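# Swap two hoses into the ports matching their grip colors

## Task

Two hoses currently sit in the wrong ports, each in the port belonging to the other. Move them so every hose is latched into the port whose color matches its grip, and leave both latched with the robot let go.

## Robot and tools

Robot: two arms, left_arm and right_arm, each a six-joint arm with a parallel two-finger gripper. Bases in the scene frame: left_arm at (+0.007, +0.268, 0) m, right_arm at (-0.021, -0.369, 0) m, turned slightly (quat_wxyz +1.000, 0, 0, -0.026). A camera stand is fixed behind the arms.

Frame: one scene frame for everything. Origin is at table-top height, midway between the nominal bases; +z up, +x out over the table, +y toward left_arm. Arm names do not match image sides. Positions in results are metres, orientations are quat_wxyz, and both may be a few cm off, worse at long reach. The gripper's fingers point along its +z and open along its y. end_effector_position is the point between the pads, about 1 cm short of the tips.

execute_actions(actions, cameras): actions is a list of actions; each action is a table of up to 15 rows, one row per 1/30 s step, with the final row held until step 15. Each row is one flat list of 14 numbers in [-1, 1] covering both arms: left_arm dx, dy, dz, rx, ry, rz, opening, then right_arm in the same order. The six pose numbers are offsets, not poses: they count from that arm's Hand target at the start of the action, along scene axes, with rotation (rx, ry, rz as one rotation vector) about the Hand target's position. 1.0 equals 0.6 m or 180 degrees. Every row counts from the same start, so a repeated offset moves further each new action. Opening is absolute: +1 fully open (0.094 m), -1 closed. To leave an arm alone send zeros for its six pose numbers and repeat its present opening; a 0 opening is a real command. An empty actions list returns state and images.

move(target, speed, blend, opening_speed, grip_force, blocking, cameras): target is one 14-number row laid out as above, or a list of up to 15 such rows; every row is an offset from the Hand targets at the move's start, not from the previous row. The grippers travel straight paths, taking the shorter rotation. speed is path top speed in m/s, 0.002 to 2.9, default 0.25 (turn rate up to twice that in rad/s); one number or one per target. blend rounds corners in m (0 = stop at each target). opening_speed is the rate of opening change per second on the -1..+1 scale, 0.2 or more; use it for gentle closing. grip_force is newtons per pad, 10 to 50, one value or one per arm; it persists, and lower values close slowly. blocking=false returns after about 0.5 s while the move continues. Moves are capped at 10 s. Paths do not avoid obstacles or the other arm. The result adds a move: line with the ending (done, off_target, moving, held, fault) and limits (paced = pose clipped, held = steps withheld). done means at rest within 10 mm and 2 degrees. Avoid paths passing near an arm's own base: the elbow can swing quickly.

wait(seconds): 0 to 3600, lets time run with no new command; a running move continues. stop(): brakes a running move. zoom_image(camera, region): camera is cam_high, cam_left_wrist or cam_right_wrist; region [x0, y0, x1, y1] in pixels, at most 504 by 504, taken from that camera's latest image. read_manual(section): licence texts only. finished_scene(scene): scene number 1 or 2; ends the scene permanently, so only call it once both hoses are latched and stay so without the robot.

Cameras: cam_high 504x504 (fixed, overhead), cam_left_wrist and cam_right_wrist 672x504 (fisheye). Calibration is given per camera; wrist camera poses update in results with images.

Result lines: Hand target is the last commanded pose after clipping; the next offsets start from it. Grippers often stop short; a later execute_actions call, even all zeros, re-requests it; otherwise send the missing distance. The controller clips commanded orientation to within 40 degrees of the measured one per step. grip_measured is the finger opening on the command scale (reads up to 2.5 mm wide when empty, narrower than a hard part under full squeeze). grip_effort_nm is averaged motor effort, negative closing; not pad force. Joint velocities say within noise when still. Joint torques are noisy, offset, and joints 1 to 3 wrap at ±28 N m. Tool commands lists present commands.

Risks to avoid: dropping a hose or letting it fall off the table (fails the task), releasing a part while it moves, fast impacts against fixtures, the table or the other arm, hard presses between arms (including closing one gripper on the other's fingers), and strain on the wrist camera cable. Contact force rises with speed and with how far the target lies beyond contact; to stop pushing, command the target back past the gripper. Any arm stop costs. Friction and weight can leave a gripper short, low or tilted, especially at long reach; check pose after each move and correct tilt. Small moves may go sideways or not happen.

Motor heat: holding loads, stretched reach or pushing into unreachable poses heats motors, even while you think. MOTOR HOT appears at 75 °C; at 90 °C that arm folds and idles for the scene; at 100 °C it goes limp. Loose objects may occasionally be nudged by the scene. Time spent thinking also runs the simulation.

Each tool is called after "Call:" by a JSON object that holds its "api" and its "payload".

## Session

Call:
{"api": "execute_actions", "payload": {"actions": []}}

Call:
{"api": "zoom_image", "payload": {"camera": "cam_high", "region": [120, 150, 260, 290]}}

Scene clock: 0.00 s.
left_arm: end_effector_position=(+0.2993, +0.1450, +0.3416) grip_measured=+1.000 grip_effort_nm=n/a end_effector_quat_wxyz=(+0.537, +0.006, +0.779, -0.324) | right_arm: end_effector_position=(+0.3140, -0.1836, +0.3281) grip_measured=+1.000 grip_effort_nm=n/a end_effector_quat_wxyz=(+0.498, -0.204, +0.693, +0.479)
Joint positions: left_arm=[-0.227 0.831 0.942 -0.337 0.317 -0.464 0.094] | right_arm=[0.19 1.206 0.892 0.241 -0.912 0.421 0.094]
Joint velocities: within noise
Joint torques (N m): no reading
Heat: left arm: 39 °C; right arm: 42 °C.
Hand target: left_arm +0.2988, +0.1449, +0.3528; +0.549, +0.010, +0.769, -0.327 | right_arm +0.3134, -0.1837, +0.3359; +0.506, -0.209, +0.687, +0.477
Tool commands: left_gripper/opening=+1.0 right_gripper/opening=+1.0
camera_calibration:
cam_left_wrist: T_world_to_cam=[[-0.27675, -0.76249, 0.58482, -0.00002], [-0.76674, -0.19163, -0.61269, 0.49998], [0.57924, -0.61796, -0.5316, 0.19743]] pos_world=[0.26899, 0.2178, 0.4113]
cam_right_wrist: T_world_to_cam=[[0.80873, -0.45081, -0.37778, -0.20802], [-0.5146, -0.23126, -0.82565, 0.42268], [0.28485, 0.86214, -0.41902, 0.30447]] pos_world=[0.29902, -0.25852, 0.39798]

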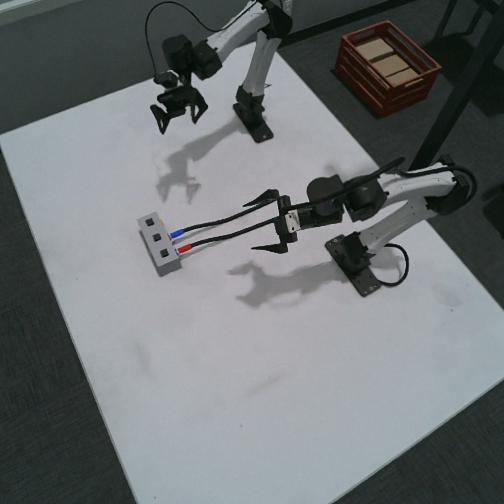

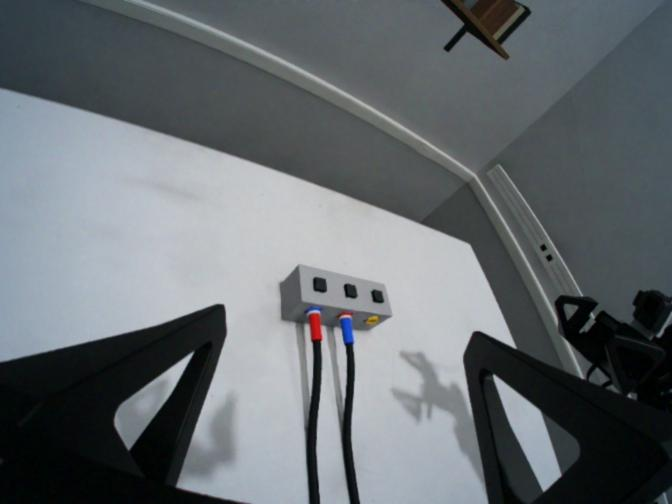

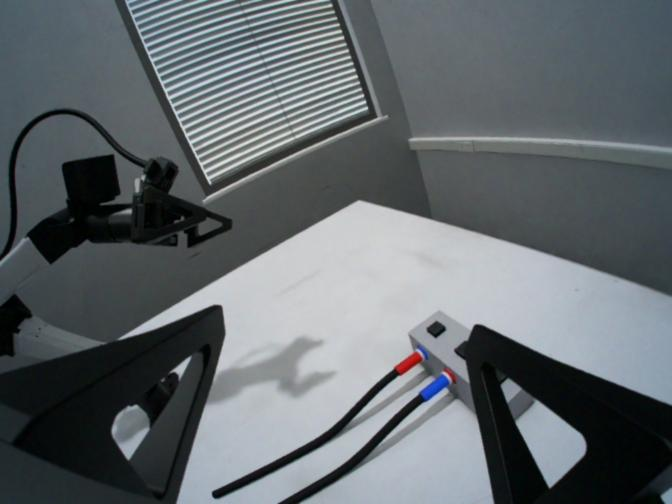

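Scaled by 3.600 from the camera's image (finer frame: 720x720).

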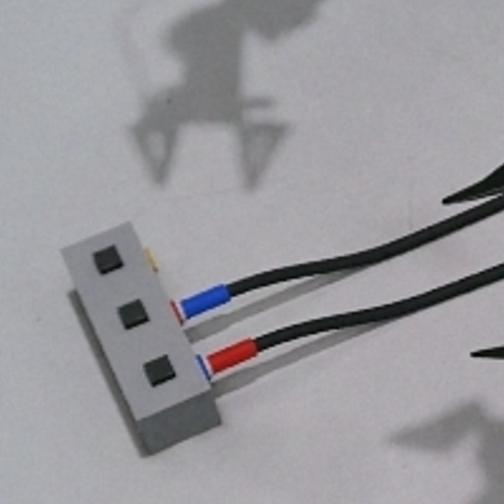

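Call:
{"api": "move", "payload": {"target": [0.1,0.0,-0.15,0.403,0.115,-0.357,-1,0.144,0.31,-0.327,-0.187,0.0272,-0.306,0], "speed": 0.25, "cameras": ["all"]}}

Scene clock: 6.03 s.
left_arm: end_effector_position=(+0.3703, +0.1435, +0.2637) grip_measured=-0.989 grip_effort_nm=-0.61 end_effector_quat_wxyz=(+0.191, +0.617, +0.763, -0.011) | right_arm: end_effector_position=(+0.3958, -0.0042, +0.1374) grip_measured=+0.003 grip_effort_nm=-0.16 end_effector_quat_wxyz=(+0.554, +0.006, +0.832, -0.013)
Joint positions: left_arm=[-0.251 1.801 2.076 -1.502 0.177 1.078 0.001] | right_arm=[1.016 2.112 1.506 -0.049 0.886 0.52 0.047]
Joint torques (N m): left_arm=[-0.94 -6.17 9.05 0.07 0.02 0.12] | right_arm=[0.55 -10.07 10.03 1.84 0.42 0.18]
Heat: left arm: 40 °C; right arm: 44 °C.
Hand target: left_arm +0.3588, +0.1449, +0.2628; +0.067, +0.640, +0.764, -0.056 | right_arm +0.3997, +0.0023, +0.1396; +0.559, +0.015, +0.829, -0.010
Off the commanded pose: left_arm 0.012 m, 15 deg | right_arm 0.008 m, 1 deg.
joint sent to its limit (left arm) — joint 4 (wrist pitch), lower limit. The joint targets are off in orientation, not in position.
move: off_target (left_arm)
cam_left_wrist: T_world_to_cam=[[-0.91047, -0.3539, -0.21401, 0.45077], [-0.37709, 0.92288, 0.07814, 0.0201], [0.16985, 0.15185, -0.9737, 0.27162]] pos_world=[0.37185, 0.09973, 0.35938]
cam_right_wrist: T_world_to_cam=[[0.03551, -0.99523, 0.09084, -0.02598], [-0.73624, -0.08751, -0.67104, 0.41589], [0.67579, -0.04305, -0.73584, -0.06846]] pos_world=[0.35338, 0.00759, 0.23106]

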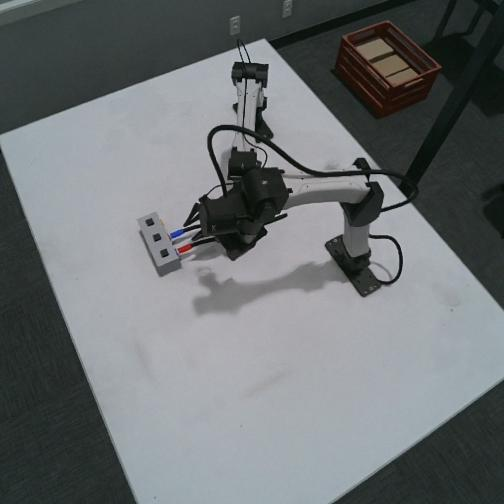

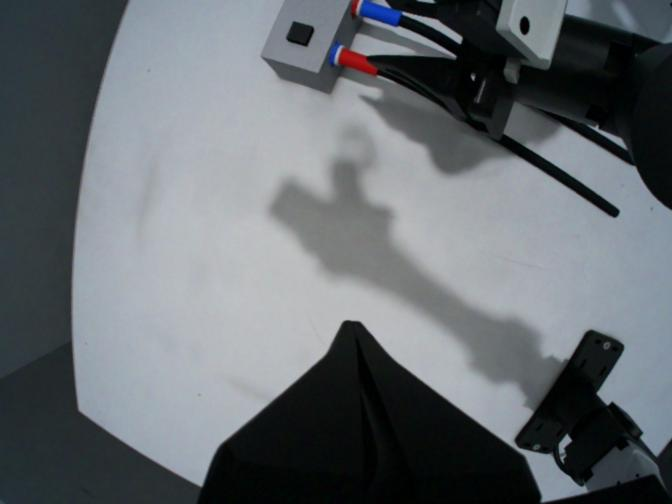

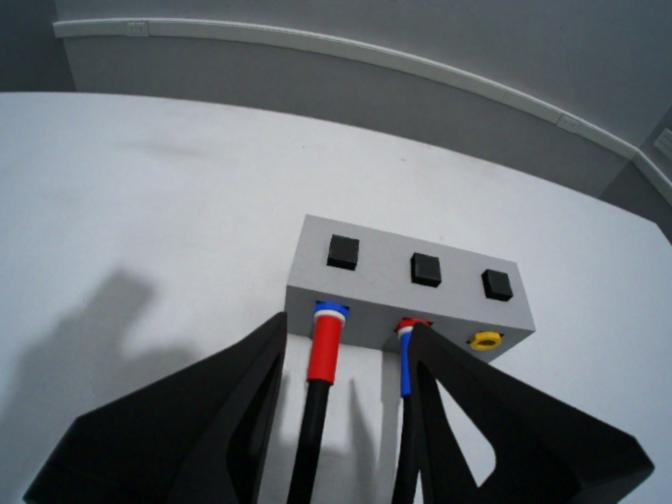

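Call:
{"api": "move", "payload": {"target": [0.0,0.0,0.0,0,0,0,-1,0.04,-0.004,-0.09,0,0,-0.017,0], "speed": 0.2, "cameras": ["cam_right_wrist"]}}

Scene clock: 7.37 s.
left_arm: end_effector_position=(+0.3704, +0.1436, +0.2637) grip_measured=-0.989 grip_effort_nm=-0.60 end_effector_quat_wxyz=(+0.191, +0.617, +0.763, -0.011) | right_arm: end_effector_position=(+0.4170, -0.0059, +0.0787) grip_measured=+0.003 grip_effort_nm=-0.16 end_effector_quat_wxyz=(+0.548, +0.021, +0.836, -0.035)
Joint positions: left_arm=[-0.251 1.801 2.076 -1.502 0.176 1.079 0.001] | right_arm=[0.986 2.274 1.539 0.041 0.901 0.54 0.047]
Joint torques (N m): left_arm=[-0.92 -6.17 9.07 0.07 0.01 0.12] | right_arm=[0.2 -11.54 9.5 1.99 0.42 0.2]
Heat: left arm: 40 °C; right arm: 45 °C.
Hand target: left_arm +0.3588, +0.1449, +0.2628; +0.067, +0.640, +0.764, -0.056 | right_arm +0.4237, +0.0000, +0.0855; +0.559, +0.037, +0.828, -0.025
Off the commanded pose: left_arm 0.012 m, 15 deg | right_arm 0.011 m, 3 deg.
joint sent to its limit (left arm) — joint 4 (wrist pitch), lower limit. The joint targets are off in orientation, not in position.
move: off_target (right_arm)
cam_right_wrist: T_world_to_cam=[[-0.01244, -0.99394, 0.10922, -0.00451], [-0.74941, -0.06304, -0.6591, 0.39666], [0.66199, -0.09005, -0.74409, -0.11997]] pos_world=[0.37663, 0.00972, 0.17266]

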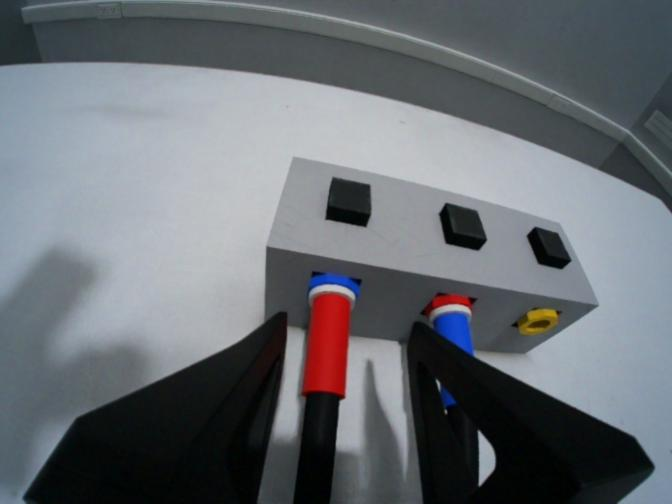

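Call:
{"api": "move", "payload": {"target": [[0.0,0.0,0.0,0,0,0,-1,0.01,0.01,-0.05,0,0,0,0],[0.0,0.0,0.0,0,0,0,-1,0.05,0.004,-0.05,0,0,0,0]], "speed": 0.12, "cameras": ["cam_right_wrist"]}}

Scene clock: 9.10 s.
left_arm: end_effector_position=(+0.3704, +0.1436, +0.2637) grip_measured=-0.989 grip_effort_nm=-0.60 end_effector_quat_wxyz=(+0.191, +0.617, +0.763, -0.011) | right_arm: end_effector_position=(+0.4430, -0.0001, +0.0630) grip_measured=+0.003 grip_effort_nm=-0.15 end_effector_quat_wxyz=(+0.559, +0.036, +0.828, -0.027)
Joint positions: left_arm=[-0.251 1.801 2.076 -1.502 0.176 1.079 0.001] | right_arm=[0.953 2.376 1.62 0.119 0.89 0.516 0.047]
Joint torques (N m): left_arm=[-0.95 -6.17 9.06 0.08 0.01 0.12] | right_arm=[-1.03 -10.43 9.59 2.01 0.13 -0.04]
Heat: left arm: 40 °C; right arm: 45 °C.
Hand target: left_arm +0.3588, +0.1449, +0.2628; +0.067, +0.640, +0.764, -0.056 | right_arm +0.4537, +0.0024, +0.0556; +0.559, +0.037, +0.828, -0.025
Off the commanded pose: left_arm 0.012 m, 15 deg | right_arm 0.013 m, 0 deg.
joint sent to its limit (left arm) — joint 4 (wrist pitch), lower limit. The joint targets are off in orientation, not in position.
move: off_target (right_arm)
cam_right_wrist: T_world_to_cam=[[-0.02965, -0.99631, 0.08059, 0.01278], [-0.73178, -0.03328, -0.68073, 0.39965], [0.6809, -0.07915, -0.72809, -0.15776]] pos_world=[0.40025, 0.01355, 0.15617]

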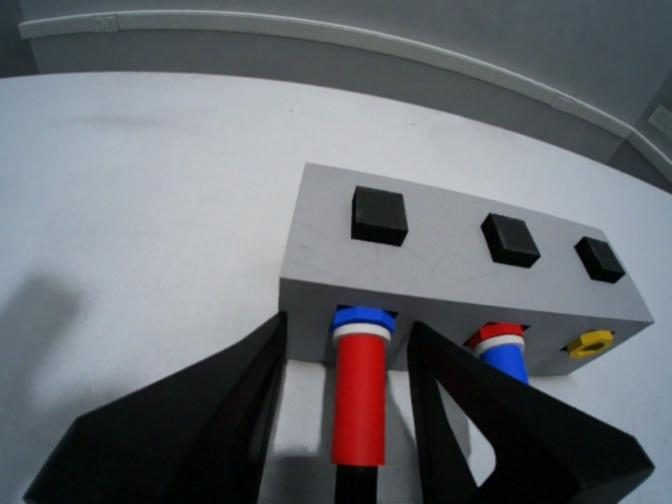

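Call:
{"api": "move", "payload": {"target": [[0.0,0.0,0.0,0,0,0,-1,-0.002,-0.012,-0.022,0,0,0,0]], "speed": 0.1, "cameras": ["cam_right_wrist"]}}

Scene clock: 11.50 s.
left_arm: end_effector_position=(+0.3704, +0.1436, +0.2637) grip_measured=-0.989 grip_effort_nm=-0.60 end_effector_quat_wxyz=(+0.191, +0.617, +0.763, -0.011) | right_arm: end_effector_position=(+0.4435, +0.0004, +0.0632) grip_measured=+0.003 grip_effort_nm=-0.15 end_effector_quat_wxyz=(+0.561, +0.037, +0.827, -0.026)
Joint positions: left_arm=[-0.251 1.801 2.076 -1.502 0.176 1.079 0.001] | right_arm=[0.954 2.379 1.621 0.128 0.893 0.515 0.047]
Joint torques (N m): left_arm=[-0.94 -6.16 9.07 0.07 0.01 0.12] | right_arm=[-1.63 -10.39 5.23 2.58 0.05 -0.05]
Heat: left arm: 40 °C; right arm: 45 °C.
Hand target: left_arm +0.3588, +0.1449, +0.2628; +0.067, +0.640, +0.764, -0.056 | right_arm +0.4526, -0.0049, +0.0425; +0.559, +0.037, +0.828, -0.025
Off the commanded pose: left_arm 0.012 m, 15 deg | right_arm 0.023 m, 0 deg.
joint sent to its limit (left arm) — joint 4 (wrist pitch), lower limit. The joint targets are off in orientation, not in position.
move: off_target (right_arm)
cam_right_wrist: T_world_to_cam=[[-0.03176, -0.99651, 0.07723, 0.01435], [-0.72804, -0.02987, -0.68489, 0.39884], [0.6848, -0.07798, -0.72454, -0.1598]] pos_world=[0.40026, 0.01375, 0.15627]

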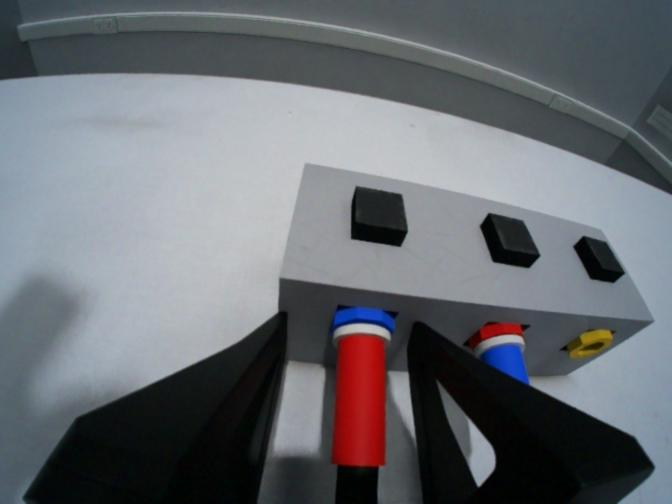

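Call:
{"api": "move", "payload": {"target": [[0.0,0.0,0.0,0,0,0,-1,-0.006,-0.006,-0.02,0,0,0,0]], "speed": 0.2, "cameras": ["cam_right_wrist"]}}

Scene clock: 12.40 s.
left_arm: end_effector_position=(+0.3704, +0.1436, +0.2637) grip_measured=-0.989 grip_effort_nm=-0.60 end_effector_quat_wxyz=(+0.191, +0.617, +0.763, -0.011) | right_arm: end_effector_position=(+0.4431, +0.0007, +0.0625) grip_measured=+0.003 grip_effort_nm=-0.15 end_effector_quat_wxyz=(+0.573, +0.045, +0.818, -0.013)
Joint positions: left_arm=[-0.251 1.801 2.076 -1.502 0.176 1.079 0.001] | right_arm=[0.955 2.379 1.584 0.212 0.896 0.508 0.047]
Joint torques (N m): left_arm=[-0.95 -6.15 9.07 0.08 0 0.12] | right_arm=[-1.55 -9.69 4.68 2.19 0.01 0.03]
Heat: left arm: 40 °C; right arm: 45 °C.
Hand target: left_arm +0.3588, +0.1449, +0.2628; +0.067, +0.640, +0.764, -0.056 | right_arm +0.4489, -0.0084, +0.0305; +0.559, +0.037, +0.828, -0.025
Off the commanded pose: left_arm 0.012 m, 15 deg | right_arm 0.034 m, 3 deg.
joint sent to its limit (left arm) — joint 4 (wrist pitch), lower limit. The joint targets are off in orientation, not in position.
move: off_target (right_arm)
cam_right_wrist: T_world_to_cam=[[-0.03252, -0.99836, 0.04711, 0.0169], [-0.70712, -0.01033, -0.70702, 0.39013], [0.70635, -0.05631, -0.70562, -0.17071]] pos_world=[0.397, 0.01129, 0.15458]

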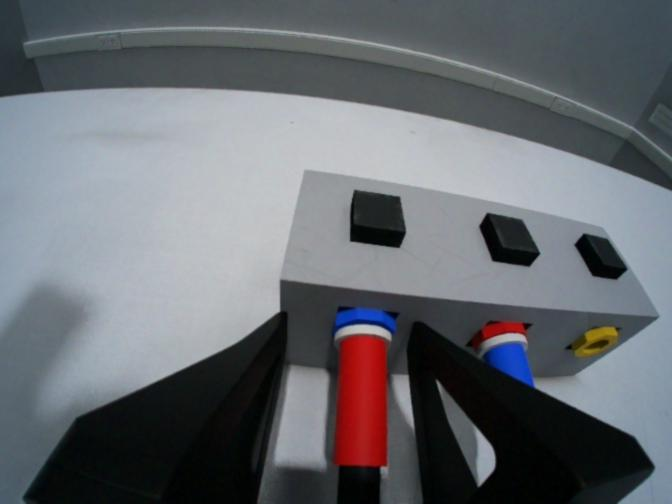

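Call:
{"api": "move", "payload": {"target": [[0.0,0.0,0.0,0,0,0,-1,0.0,0.006,0.03,0,0,0,-1]], "opening_speed": 1.5, "cameras": ["cam_right_wrist"]}}

Scene clock: 13.43 s.
left_arm: end_effector_position=(+0.3704, +0.1436, +0.2637) grip_measured=-0.989 grip_effort_nm=-0.60 end_effector_quat_wxyz=(+0.191, +0.617, +0.763, -0.011) | right_arm: end_effector_position=(+0.4422, -0.0037, +0.0615) grip_measured=-0.559 grip_effort_nm=-1.04 end_effector_quat_wxyz=(+0.573, +0.044, +0.818, -0.028)
Joint positions: left_arm=[-0.251 1.801 2.076 -1.502 0.176 1.079 0.001] | right_arm=[0.956 2.379 1.583 0.197 0.917 0.501 0.021]
Joint torques (N m): left_arm=[-0.94 -6.15 9.06 0.08 0 0.11] | right_arm=[-1.32 -11.74 7.6 1.68 -0.19 0.1]
Heat: left arm: 40 °C; right arm: 46 °C.
Hand target: left_arm +0.3588, +0.1449, +0.2628; +0.067, +0.640, +0.764, -0.056 | right_arm +0.4489, -0.0048, +0.0484; +0.559, +0.037, +0.828, -0.025
Off the commanded pose: left_arm 0.012 m, 15 deg | right_arm 0.015 m, 2 deg.
joint sent to its limit (left arm) — joint 4 (wrist pitch), lower limit. The joint targets are off in orientation, not in position.
move: off_target (right_arm)
cam_right_wrist: T_world_to_cam=[[-0.04664, -0.99623, 0.07322, 0.01717], [-0.7082, -0.01872, -0.70577, 0.3891], [0.70447, -0.08477, -0.70465, -0.17039]] pos_world=[0.39639, 0.00995, 0.15329]

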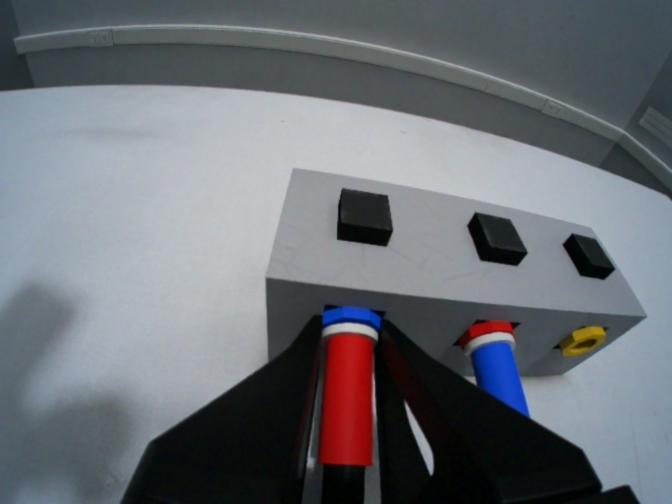

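Call:
{"api": "move", "payload": {"target": [[0.0,0.0,0.0,0,0,0,-1,0.0,0.0,0.0,0,0,0,-0.2],[0.0,0.0,0.0,0,0,0,-1,-0.035,0.003,0.01,0,0,0,-0.2],[0.0,0.0,0.0,0,0,0,-1,-0.02,0.0,0.0,0,0,0,-0.2],[0.0,0.0,0.0,0,0,0,-1,-0.02,0.0,0.0,0,0,0,-1]], "speed": 0.1, "cameras": ["cam_right_wrist"]}}

Scene clock: 15.97 s.
left_arm: end_effector_position=(+0.3704, +0.1436, +0.2637) grip_measured=-0.989 grip_effort_nm=-0.61 end_effector_quat_wxyz=(+0.191, +0.617, +0.763, -0.011) | right_arm: end_effector_position=(+0.4352, -0.0030, +0.0605) grip_measured=-0.642 grip_effort_nm=-1.05 end_effector_quat_wxyz=(+0.573, +0.048, +0.817, -0.030)
Joint positions: left_arm=[-0.251 1.801 2.076 -1.502 0.176 1.079 0.001] | right_arm=[0.97 2.374 1.571 0.189 0.937 0.522 0.017]
Joint torques (N m): left_arm=[-0.94 -6.16 9.07 0.07 0.01 0.11] | right_arm=[-0.77 -13.09 5.24 1.75 -0.2 0.1]
Heat: left arm: 41 °C; right arm: 46 °C.
Hand target: left_arm +0.3588, +0.1449, +0.2628; +0.067, +0.640, +0.764, -0.056 | right_arm +0.4370, -0.0050, +0.0483; +0.559, +0.037, +0.828, -0.025
Off the commanded pose: left_arm 0.012 m, 15 deg | right_arm 0.012 m, 3 deg.
joint sent to its limit (left arm) — joint 4 (wrist pitch), lower limit. The joint targets are off in orientation, not in position.
move: off_target (right_arm); target 4's new opening was sent with right_arm's hand 0.014 m and 2 deg from that target
cam_right_wrist: T_world_to_cam=[[-0.05675, -0.99576, 0.07241, 0.02207], [-0.70672, -0.01117, -0.7074, 0.38298], [0.70521, -0.09132, -0.70309, -0.16658]] pos_world=[0.38939, 0.01104, 0.15219]

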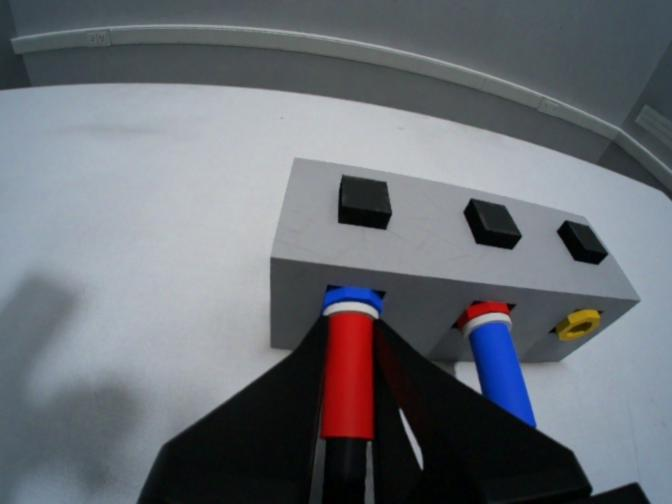

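Call:
{"api": "move", "payload": {"target": [0.167,-0.25,-0.117,0,0,0,-1,0,0,0,0,0,0,-1], "speed": 0.15, "cameras": ["all"]}}

Call:
{"api": "zoom_image", "payload": {"camera": "cam_high", "region": [120, 190, 200, 280]}}

Scene clock: 18.20 s.
left_arm: end_effector_position=(+0.4691, -0.0093, +0.1959) grip_measured=-0.989 grip_effort_nm=-0.61 end_effector_quat_wxyz=(+0.222, +0.624, +0.749, -0.029) | right_arm: end_effector_position=(+0.4352, -0.0030, +0.0605) grip_measured=-0.642 grip_effort_nm=-1.05 end_effector_quat_wxyz=(+0.573, +0.048, +0.817, -0.030)
Joint positions: left_arm=[-0.495 2.474 2.835 -1.502 0.142 0.864 0.001] | right_arm=[0.97 2.374 1.571 0.189 0.937 0.522 0.017]
Joint torques (N m): left_arm=[-0.4 -10.85 8.85 0.31 0.05 -0.17] | right_arm=[-0.88 -13.09 5.22 1.75 -0.22 0.11]
Heat: left arm: 41 °C; right arm: 46 °C.
Hand target: left_arm +0.4590, -0.0051, +0.1924; +0.067, +0.640, +0.764, -0.056 | right_arm +0.4370, -0.0050, +0.0483; +0.559, +0.037, +0.828, -0.025
Off the commanded pose: left_arm 0.011 m, 18 deg | right_arm 0.012 m, 3 deg.
elbow stopped short (left arm): the move would have taken joint 3 (elbow) straighter than the controller allows.
move: off_target (left_arm)
cam_left_wrist: T_world_to_cam=[[-0.91582, -0.33548, -0.22077, 0.47601], [-0.3455, 0.93839, 0.00726, 0.20283], [0.20473, 0.08293, -0.9753, 0.19532]] pos_world=[0.46602, -0.04685, 0.29411]
cam_right_wrist: T_world_to_cam=[[-0.05675, -0.99576, 0.07241, 0.02207], [-0.70672, -0.01117, -0.7074, 0.38298], [0.70521, -0.09132, -0.70309, -0.16658]] pos_world=[0.38939, 0.01104, 0.15219]

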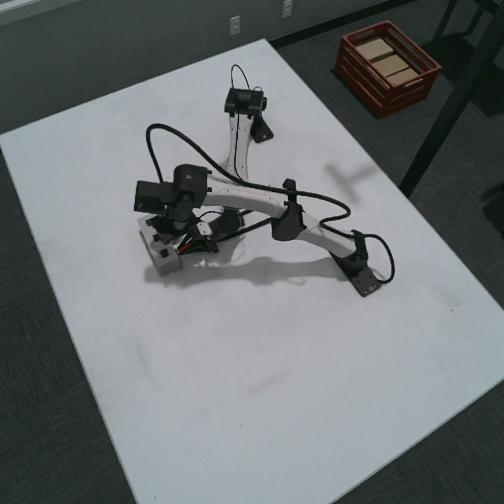

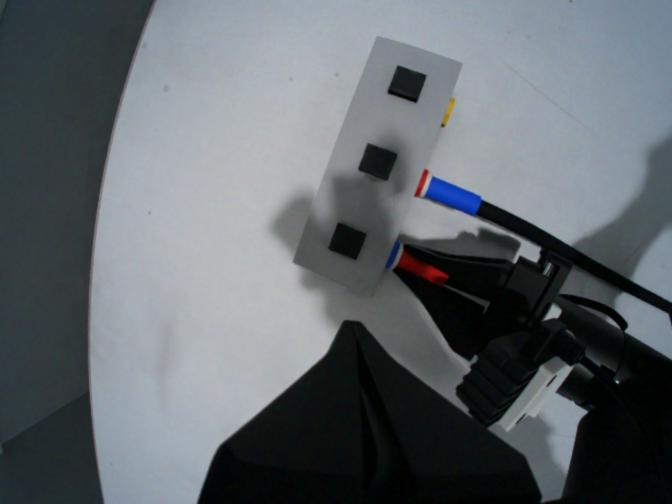

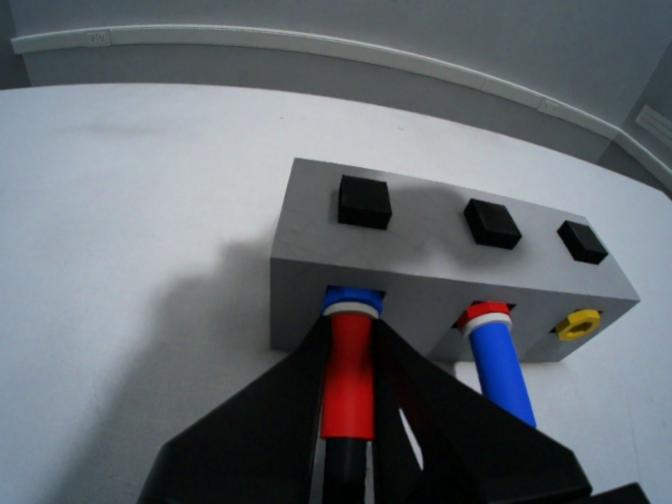

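Scaled by 5.600 from the camera's image (finer frame: 720x720).

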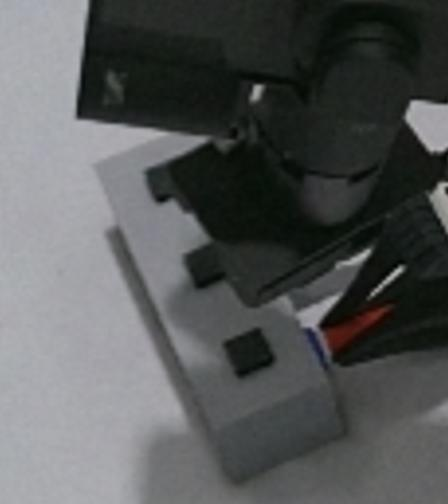

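Call:
{"api": "move", "payload": {"target": [0.0,-0.045,-0.06,0,0,0,-1,0,0,0,0,0,0,-1], "speed": 0.15, "cameras": ["cam_high","cam_left_wrist"]}}

Scene clock: 20.13 s.
left_arm: end_effector_position=(+0.4609, -0.0313, +0.1579) grip_measured=-0.989 grip_effort_nm=-0.61 end_effector_quat_wxyz=(+0.186, +0.628, +0.755, -0.044) | right_arm: end_effector_position=(+0.4352, -0.0030, +0.0605) grip_measured=-0.642 grip_effort_nm=-1.04 end_effector_quat_wxyz=(+0.573, +0.048, +0.817, -0.030)
Joint positions: left_arm=[-0.538 2.547 2.835 -1.501 0.142 0.824 0.001] | right_arm=[0.97 2.374 1.571 0.189 0.937 0.522 0.017]
Joint torques (N m): left_arm=[-0.76 -11.02 8.9 0.61 -0.01 -0.19] | right_arm=[-0.85 -13.08 5.14 1.76 -0.22 0.09]
Heat: left arm: 41 °C; right arm: 48 °C.
Hand target: left_arm +0.4589, -0.0322, +0.1565; +0.067, +0.640, +0.764, -0.056 | right_arm +0.4370, -0.0050, +0.0483; +0.559, +0.037, +0.828, -0.025
Off the commanded pose: left_arm 0.003 m, 14 deg | right_arm 0.012 m, 3 deg.
elbow stopped short (left arm): the move would have taken joint 3 (elbow) straighter than the controller allows.
move: off_target (left_arm)
cam_left_wrist: T_world_to_cam=[[-0.93219, -0.32503, -0.15931, 0.45104], [-0.33737, 0.93965, 0.05695, 0.2093], [0.13118, 0.10683, -0.98559, 0.19799]] pos_world=[0.46509, -0.07121, 0.25507]

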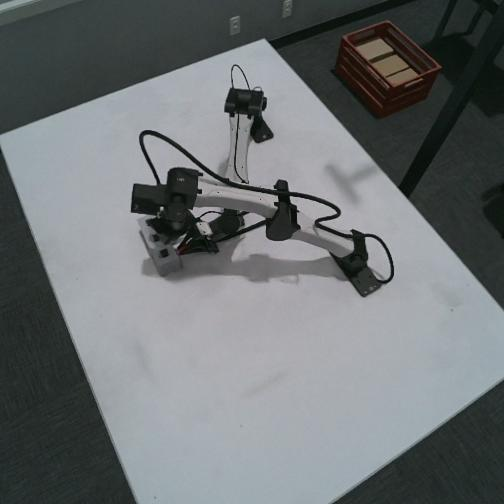

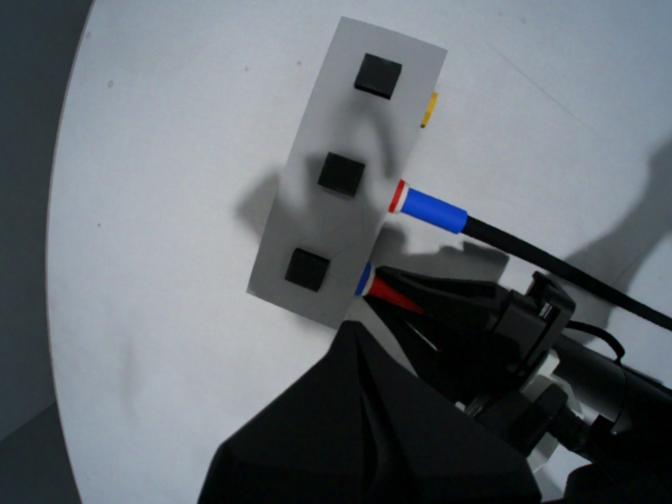

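Call:
{"api": "move", "payload": {"target": [0.04,0.003,-0.075,0,0,0,-1,0,0,0,0,0,0,-1], "speed": 0.15, "cameras": ["cam_left_wrist"]}}

Scene clock: 22.00 s.
left_arm: end_effector_position=(+0.4757, -0.0302, +0.1102) grip_measured=-0.989 grip_effort_nm=-0.61 end_effector_quat_wxyz=(+0.160, +0.623, +0.764, -0.047) | right_arm: end_effector_position=(+0.4352, -0.0030, +0.0605) grip_measured=-0.642 grip_effort_nm=-1.04 end_effector_quat_wxyz=(+0.573, +0.048, +0.817, -0.030)
Joint positions: left_arm=[-0.523 2.644 2.835 -1.459 0.142 0.824 0.001] | right_arm=[0.97 2.374 1.571 0.189 0.937 0.522 0.017]
Joint torques (N m): left_arm=[0.31 -11.62 8.98 0.82 0.03 0.12] | right_arm=[-0.84 -13.08 5.26 1.77 -0.21 0.08]
Heat: left arm: 41 °C; right arm: 49 °C.
Hand target: left_arm +0.4829, -0.0304, +0.1114; +0.067, +0.640, +0.764, -0.056 | right_arm +0.4370, -0.0050, +0.0483; +0.559, +0.037, +0.828, -0.025
Off the commanded pose: left_arm 0.007 m, 11 deg | right_arm 0.012 m, 3 deg.
elbow stopped short (left arm): the move would have taken joint 3 (elbow) straighter than the controller allows.
move: off_target (left_arm)
cam_left_wrist: T_world_to_cam=[[-0.93389, -0.33504, -0.1249, 0.45428], [-0.34769, 0.93241, 0.09859, 0.21615], [0.08342, 0.1355, -0.98726, 0.17267]] pos_world=[0.485, -0.07274, 0.2059]

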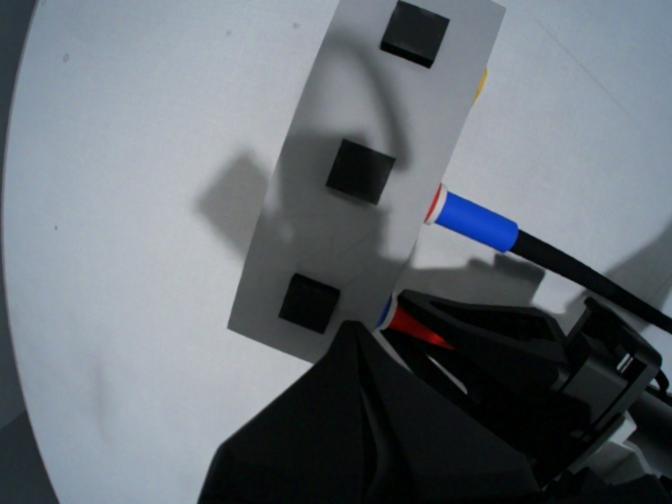

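Call:
{"api": "move", "payload": {"target": [[0.034,0.007,0,0,0,0,-1,0,0,0,0,0,0,-1],[0.034,0.007,-0.11,0,0,0,-1,0,0,0,0,0,0,-1]], "speed": 0.12, "cameras": ["cam_left_wrist","cam_right_wrist"]}}

Scene clock: 24.90 s.
left_arm: end_effector_position=(+0.5025, -0.0294, +0.1005) grip_measured=-0.989 grip_effort_nm=-0.61 end_effector_quat_wxyz=(+0.192, +0.624, +0.756, -0.036) | right_arm: end_effector_position=(+0.4352, -0.0030, +0.0605) grip_measured=-0.642 grip_effort_nm=-1.05 end_effector_quat_wxyz=(+0.573, +0.048, +0.817, -0.030)
Joint positions: left_arm=[-0.498 2.699 2.882 -1.387 0.142 0.856 0.001] | right_arm=[0.97 2.374 1.571 0.189 0.937 0.522 0.017]
Joint torques (N m): left_arm=[0.29 -5.55 4.46 0.93 0.04 0.14] | right_arm=[-0.81 -13.14 5.23 1.75 -0.23 0.11]
Heat: left arm: 42 °C; right arm: 51 °C.
Hand target: left_arm +0.5034, -0.0261, +0.0454; +0.067, +0.640, +0.764, -0.056 | right_arm +0.4370, -0.0050, +0.0483; +0.559, +0.037, +0.828, -0.025
Off the commanded pose: left_arm 0.055 m, 15 deg | right_arm 0.012 m, 3 deg.
elbow stopped short (left arm): the move would have taken joint 3 (elbow) straighter than the controller allows.
elbow read too straight (left arm): the controller reads joint 3 (elbow) straighter than it allows; while it does, the hand can move without a command.
move: off_target (left_arm)
cam_left_wrist: T_world_to_cam=[[-0.92575, -0.3342, -0.17689, 0.47952], [-0.34803, 0.93598, 0.05309, 0.23051], [0.14782, 0.11072, -0.9828, 0.12731]] pos_world=[0.50532, -0.06959, 0.19771]
cam_right_wrist: T_world_to_cam=[[-0.05675, -0.99576, 0.07241, 0.02207], [-0.70672, -0.01117, -0.7074, 0.38298], [0.70521, -0.09132, -0.70309, -0.16658]] pos_world=[0.38939, 0.01104, 0.15219]

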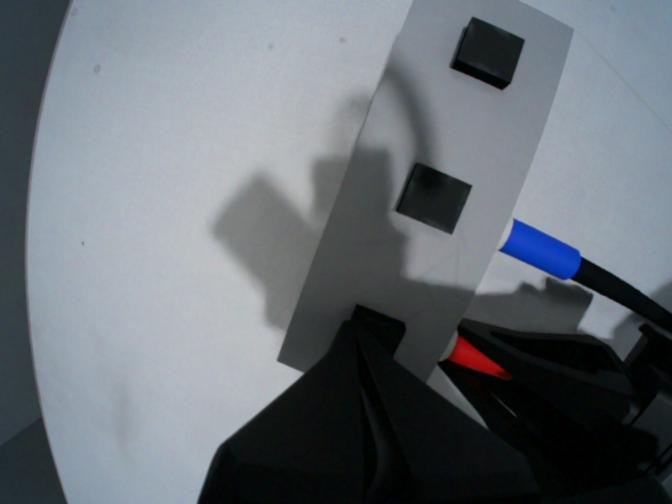

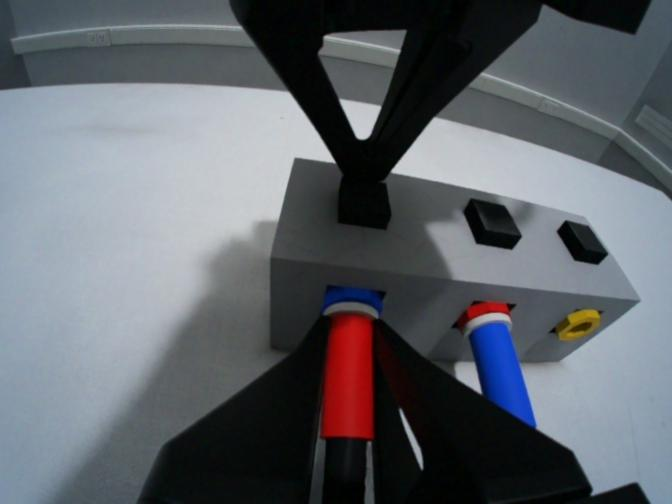

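Call:
{"api": "move", "payload": {"target": [[0,0,0.09,0,0,0,-1,0,0,0,0,0,0,-1],[-0.018,0,0.07,0,0,0,-1,0,0,0,0,0,0,-1],[-0.015,0,-0.07,0,0,0,-1,0,0,0,0,0,0,-1]], "speed": 0.15, "cameras": ["cam_left_wrist","cam_right_wrist"]}}

Scene clock: 27.90 s.
left_arm: end_effector_position=(+0.5020, -0.0295, +0.0964) grip_measured=-0.989 grip_effort_nm=-0.60 end_effector_quat_wxyz=(+0.188, +0.627, +0.755, -0.037) | right_arm: end_effector_position=(+0.4352, -0.0030, +0.0605) grip_measured=-0.642 grip_effort_nm=-1.05 end_effector_quat_wxyz=(+0.573, +0.048, +0.817, -0.030)
Joint positions: left_arm=[-0.498 2.706 2.882 -1.388 0.144 0.862 0.001] | right_arm=[0.97 2.374 1.571 0.189 0.937 0.522 0.017]
Joint torques (N m): left_arm=[-0.46 -1.7 1.26 0.81 -0.01 0.1] | right_arm=[-0.88 -13.12 5.19 1.77 -0.22 0.11]
Heat: left arm: 42 °C; right arm: 53 °C.
Hand target: left_arm +0.4944, -0.0261, +0.0035; +0.067, +0.640, +0.764, -0.056 | right_arm +0.4370, -0.0050, +0.0483; +0.559, +0.037, +0.828, -0.025
Off the commanded pose: left_arm 0.093 m, 14 deg | right_arm 0.012 m, 3 deg.
elbow stopped short (left arm): the move would have taken joint 3 (elbow) straighter than the controller allows.
elbow read too straight (left arm): the controller reads joint 3 (elbow) straighter than it allows; while it does, the hand can move without a command.
move: off_target (left_arm)
cam_left_wrist: T_world_to_cam=[[-0.92907, -0.32727, -0.17237, 0.47968], [-0.3414, 0.93806, 0.05907, 0.22678], [0.14236, 0.11373, -0.98326, 0.12622]] pos_world=[0.50511, -0.0701, 0.1934]
cam_right_wrist: T_world_to_cam=[[-0.05675, -0.99576, 0.07241, 0.02207], [-0.70672, -0.01117, -0.7074, 0.38298], [0.70521, -0.09132, -0.70309, -0.16658]] pos_world=[0.38939, 0.01104, 0.15219]

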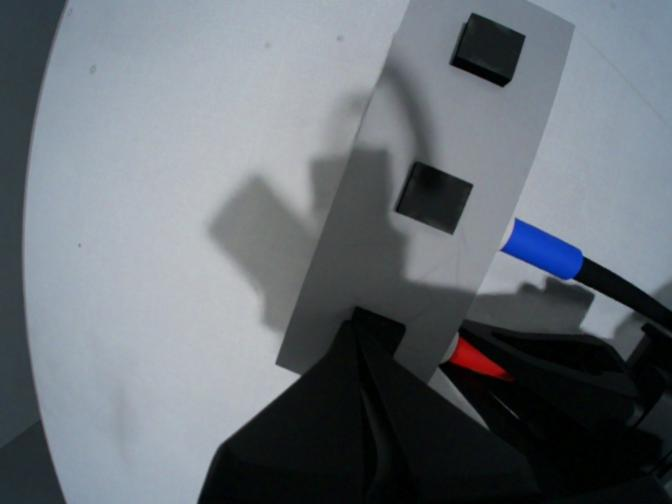

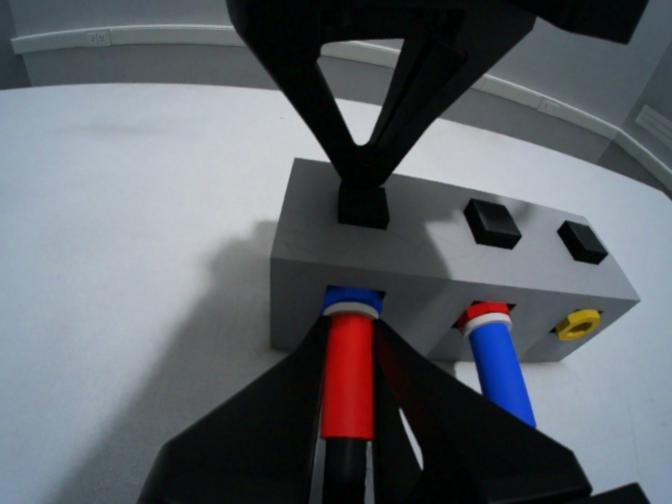

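Call:
{"api": "move", "payload": {"target": [[-0.01,0,0.2,0,0,0,-1,0,0,0,0,0,0,-1],[-0.035,0,0.19,0,0,0,-1,0,0,0,0,0,0,-1]], "speed": 0.15, "cameras": ["cam_left_wrist","cam_right_wrist"]}}

Call:
{"api": "zoom_image", "payload": {"camera": "cam_right_wrist", "region": [260, 130, 540, 300]}}

Scene clock: 30.50 s.
left_arm: end_effector_position=(+0.4877, -0.0290, +0.1014) grip_measured=-0.989 grip_effort_nm=-0.60 end_effector_quat_wxyz=(+0.169, +0.629, +0.758, -0.041) | right_arm: end_effector_position=(+0.4352, -0.0030, +0.0605) grip_measured=-0.642 grip_effort_nm=-1.05 end_effector_quat_wxyz=(+0.573, +0.048, +0.817, -0.030)
Joint positions: left_arm=[-0.511 2.687 2.879 -1.441 0.14 0.853 0.001] | right_arm=[0.97 2.374 1.571 0.189 0.937 0.522 0.017]
Joint torques (N m): left_arm=[-1.1 -17.06 4.74 0.26 0 -0.17] | right_arm=[-0.88 -13.11 5.19 1.75 -0.23 0.09]
Heat: left arm: 43 °C; right arm: 54 °C.
Hand target: left_arm +0.4734, -0.0261, +0.1174; +0.067, +0.640, +0.764, -0.056 | right_arm +0.4370, -0.0050, +0.0483; +0.559, +0.037, +0.828, -0.025
Off the commanded pose: left_arm 0.022 m, 12 deg | right_arm 0.012 m, 3 deg.
elbow stopped short (left arm): the move would have taken joint 3 (elbow) straighter than the controller allows.
elbow read too straight (left arm): the controller reads joint 3 (elbow) straighter than it allows; while it does, the hand can move without a command.
move: off_target (left_arm)
cam_left_wrist: T_world_to_cam=[[-0.93515, -0.32211, -0.14746, 0.46811], [-0.33685, 0.93738, 0.08859, 0.21592], [0.10969, 0.13252, -0.98509, 0.14978]] pos_world=[0.49405, -0.07147, 0.19744]
cam_right_wrist: T_world_to_cam=[[-0.05675, -0.99576, 0.07241, 0.02207], [-0.70672, -0.01117, -0.7074, 0.38298], [0.70521, -0.09132, -0.70309, -0.16658]] pos_world=[0.38939, 0.01104, 0.15219]

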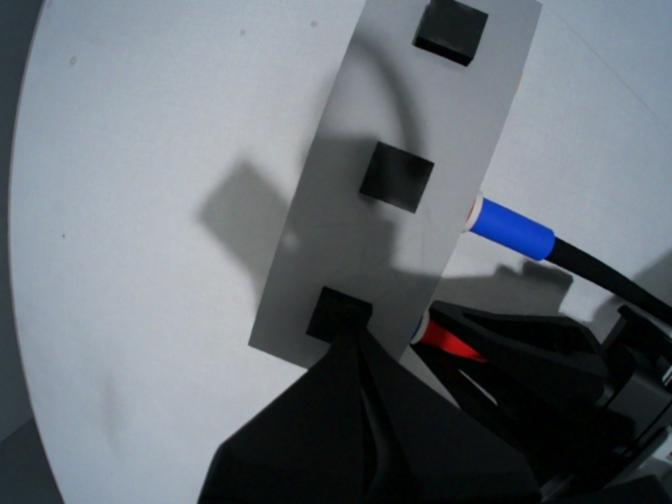

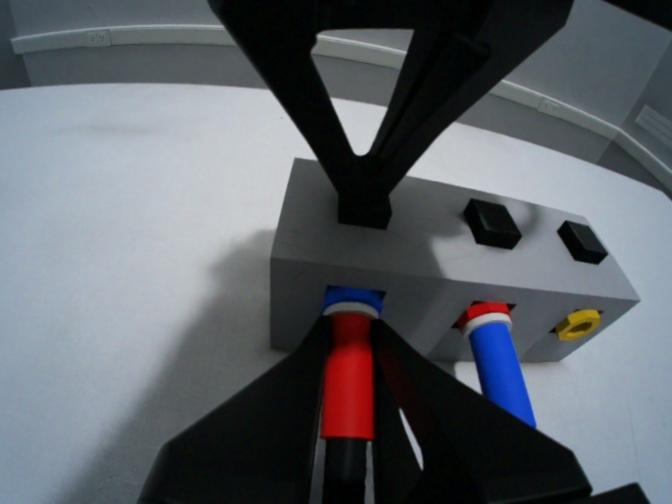

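Scaled by 1.800 from the camera's image (finer frame: 960x720).

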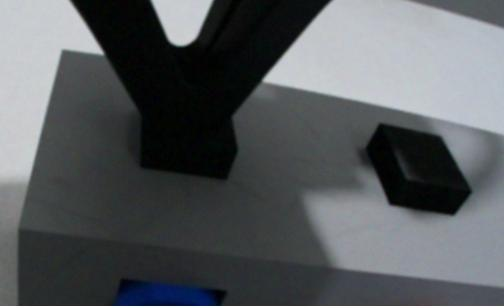

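Call:
{"api": "move", "payload": {"target": [0.018,0,-0.22,0,0,0,-1,0,0,0,0,0,0,-1], "speed": 0.2}}

Call:
{"api": "move", "payload": {"target": [0,0,0,0,0,0,-1,-0.08,0.007,0.004,0,0,0,-1], "speed": 0.15, "cameras": ["cam_left_wrist","cam_right_wrist"]}}

Scene clock: 31.77 s.
left_arm: end_effector_position=(+0.4875, -0.0288, +0.0926) grip_measured=-0.989 grip_effort_nm=-0.60 end_effector_quat_wxyz=(+0.162, +0.633, +0.756, -0.042) | right_arm: end_effector_position=(+0.4352, -0.0030, +0.0605) grip_measured=-0.642 grip_effort_nm=-1.04 end_effector_quat_wxyz=(+0.573, +0.048, +0.817, -0.030)
Joint positions: left_arm=[-0.511 2.696 2.863 -1.433 0.14 0.862 0.001] | right_arm=[0.97 2.374 1.571 0.189 0.937 0.522 0.017]
Joint torques (N m): left_arm=[-0.16 0.01 -0.77 1 0.02 0.11] | right_arm=[-0.9 -13.11 5.24 1.74 -0.21 0.09]
Heat: left arm: 43 °C; right arm: 55 °C.
Hand target: left_arm +0.4842, -0.0262, -0.0147; +0.067, +0.640, +0.764, -0.056 | right_arm +0.4370, -0.0050, +0.0483; +0.559, +0.037, +0.828, -0.025
Off the commanded pose: left_arm 0.107 m, 11 deg | right_arm 0.012 m, 3 deg.
move: off_target (left_arm)

Scene clock: 32.30 s.
left_arm: end_effector_position=(+0.4875, -0.0288, +0.0926) grip_measured=-0.989 grip_effort_nm=-0.60 end_effector_quat_wxyz=(+0.162, +0.633, +0.756, -0.041) | right_arm: end_effector_position=(+0.4223, -0.0020, +0.0600) grip_measured=-0.643 grip_effort_nm=-1.05 end_effector_quat_wxyz=(+0.576, +0.047, +0.815, -0.034)
Joint positions: left_arm=[-0.511 2.696 2.863 -1.433 0.14 0.862 0.001] | right_arm=[0.994 2.356 1.534 0.194 0.965 0.536 0.017]
Joint torques (N m): left_arm=[-0.16 0.01 -0.8 1 0.02 0.13] | right_arm=[-0.4 -13.05 6.84 1.82 0.12 0.04]
Heat: left arm: 43 °C; right arm: 55 °C.
Hand target: left_arm +0.4842, -0.0262, -0.0147; +0.067, +0.640, +0.764, -0.056 | right_arm +0.4258, -0.0020, +0.0595; +0.574, +0.046, +0.817, -0.031 (not the last commanded pose)
Off the commanded pose: left_arm 0.107 m, 11 deg | right_arm 0.035 m, 3 deg.
move: held (right_arm; a check stopped the path); limits=held
pose unreachable (right arm): on one or more control steps of this call, first in action 0 (counted from 0), this arm could not follow its commanded pose, so it was not sent that pose on those steps. It may still have moved: this result reports where it is.
cause: moving toward the commanded pose would bring a part of the arm too close to another arm (this arm's wrist (the part past joint 4) and the left arm's forearm (the part past joint 3), at the place that arm is still heading or pushing toward).
cam_left_wrist: T_world_to_cam=[[-0.93965, -0.31227, -0.13979, 0.4683], [-0.3273, 0.93946, 0.10149, 0.21072], [0.09963, 0.14112, -0.98497, 0.14625]] pos_world=[0.49444, -0.07236, 0.18813]
cam_right_wrist: T_world_to_cam=[[-0.05965, -0.99507, 0.07923, 0.0232], [-0.70266, -0.01452, -0.71137, 0.37195], [0.70902, -0.0981, -0.69833, -0.15959]] pos_world=[0.37589, 0.01283, 0.1513]

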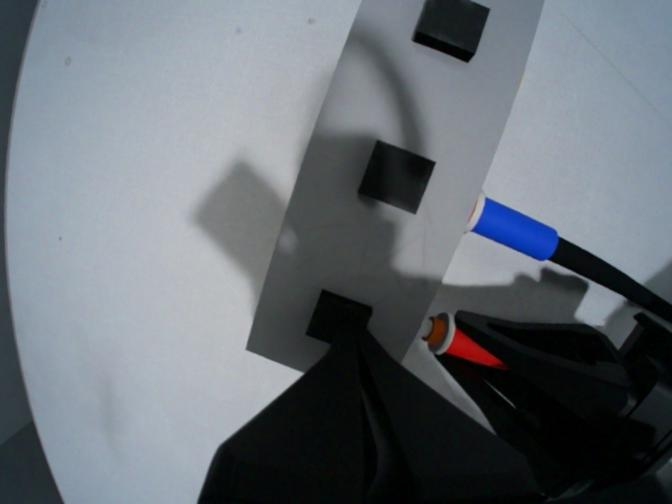

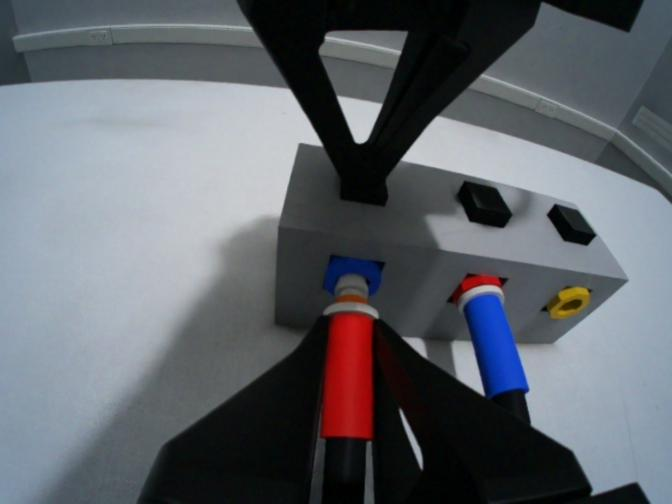

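Call:
{"api": "move", "payload": {"target": [[0,0,0.3,0,0,0,-1,0,0,0,0,0,0,-1],[-0.15,0.1,0.45,0,0,0,-1,0,0,0,0,0,0,-1]], "speed": 0.3, "blend": 0.02}}

Call:
{"api": "move", "payload": {"target": [-0.2,0.25,0,0,0,0,-1,-0.07,0.006,-0.003,0,0,0,-1], "speed": 0.25, "cameras": ["cam_high","cam_right_wrist"]}}

Scene clock: 34.27 s.
left_arm: end_effector_position=(+0.4141, +0.0208, +0.2472) grip_measured=-0.989 grip_effort_nm=-0.60 end_effector_quat_wxyz=(+0.214, +0.621, +0.754, -0.031) | right_arm: end_effector_position=(+0.4223, -0.0020, +0.0600) grip_measured=-0.643 grip_effort_nm=-1.05 end_effector_quat_wxyz=(+0.576, +0.047, +0.815, -0.034)
Joint positions: left_arm=[-0.495 2.157 2.501 -1.502 0.14 0.854 0.001] | right_arm=[0.994 2.356 1.534 0.194 0.965 0.536 0.017]
Joint torques (N m): left_arm=[0.4 -13.59 4.67 0.21 0.13 0.03] | right_arm=[-0.44 -13.01 6.78 1.82 0.15 0.04]
Heat: left arm: 44 °C; right arm: 56 °C.
Hand target: left_arm +0.3942, +0.0338, +0.2554; +0.067, +0.640, +0.764, -0.056 | right_arm +0.4258, -0.0020, +0.0595; +0.574, +0.046, +0.817, -0.031
Off the commanded pose: left_arm 0.025 m, 17 deg | right_arm 0.004 m, 0 deg.
elbow stopped short (left arm): the move would have taken joint 3 (elbow) straighter than the controller allows.
joint sent to its limit (left arm) — joint 4 (wrist pitch), lower limit. The joint targets are off in orientation, not in position.
move: off_target (left_arm)

Scene clock: 35.97 s.
left_arm: end_effector_position=(+0.2959, +0.1797, +0.2575) grip_measured=-0.989 grip_effort_nm=-0.60 end_effector_quat_wxyz=(+0.169, +0.625, +0.763, -0.001) | right_arm: end_effector_position=(+0.3900, +0.0027, +0.0462) grip_measured=-0.643 grip_effort_nm=-1.04 end_effector_quat_wxyz=(+0.572, +0.044, +0.818, -0.035)
Joint positions: left_arm=[-0.208 1.506 1.74 -1.503 0.155 1.141 0.001] | right_arm=[1.055 2.339 1.462 0.182 1.007 0.606 0.017]
Joint torques (N m): left_arm=[0.24 -6.65 4.81 0 0.2 0.11] | right_arm=[1.1 -16.17 4.25 1.53 0.39 0.19]
Heat: left arm: 44 °C; right arm: 58 °C.
Hand target: left_arm +0.2741, +0.1838, +0.2554; +0.067, +0.640, +0.764, -0.056 | right_arm +0.3838, +0.0017, +0.0578; +0.574, +0.046, +0.817, -0.031
Off the commanded pose: left_arm 0.022 m, 13 deg | right_arm 0.013 m, 1 deg.
joint sent to its limit (left arm) — joint 4 (wrist pitch), lower limit. The joint targets are off in orientation, not in position.
move: off_target (left_arm, right_arm)
cam_right_wrist: T_world_to_cam=[[-0.05472, -0.99486, 0.08516, 0.02484], [-0.70925, -0.02131, -0.70464, 0.3418], [0.70283, -0.09896, -0.70444, -0.14328]] pos_world=[0.34448, 0.01782, 0.1378]

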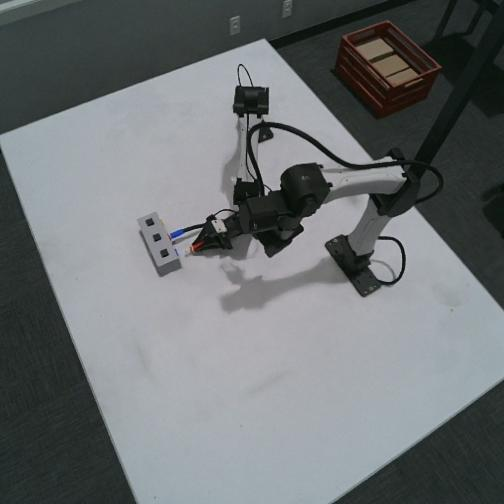

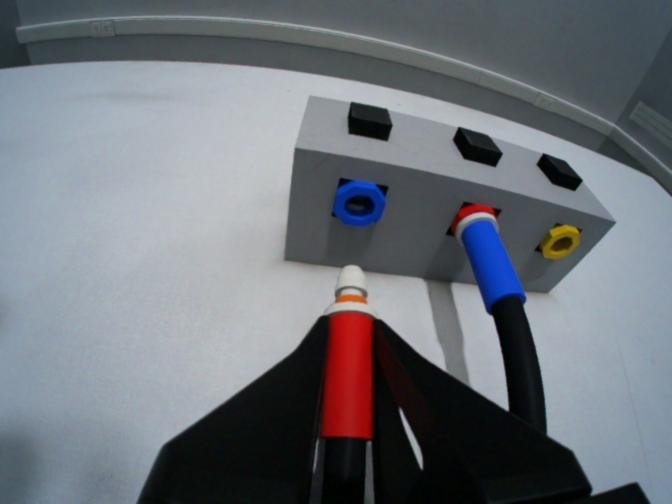

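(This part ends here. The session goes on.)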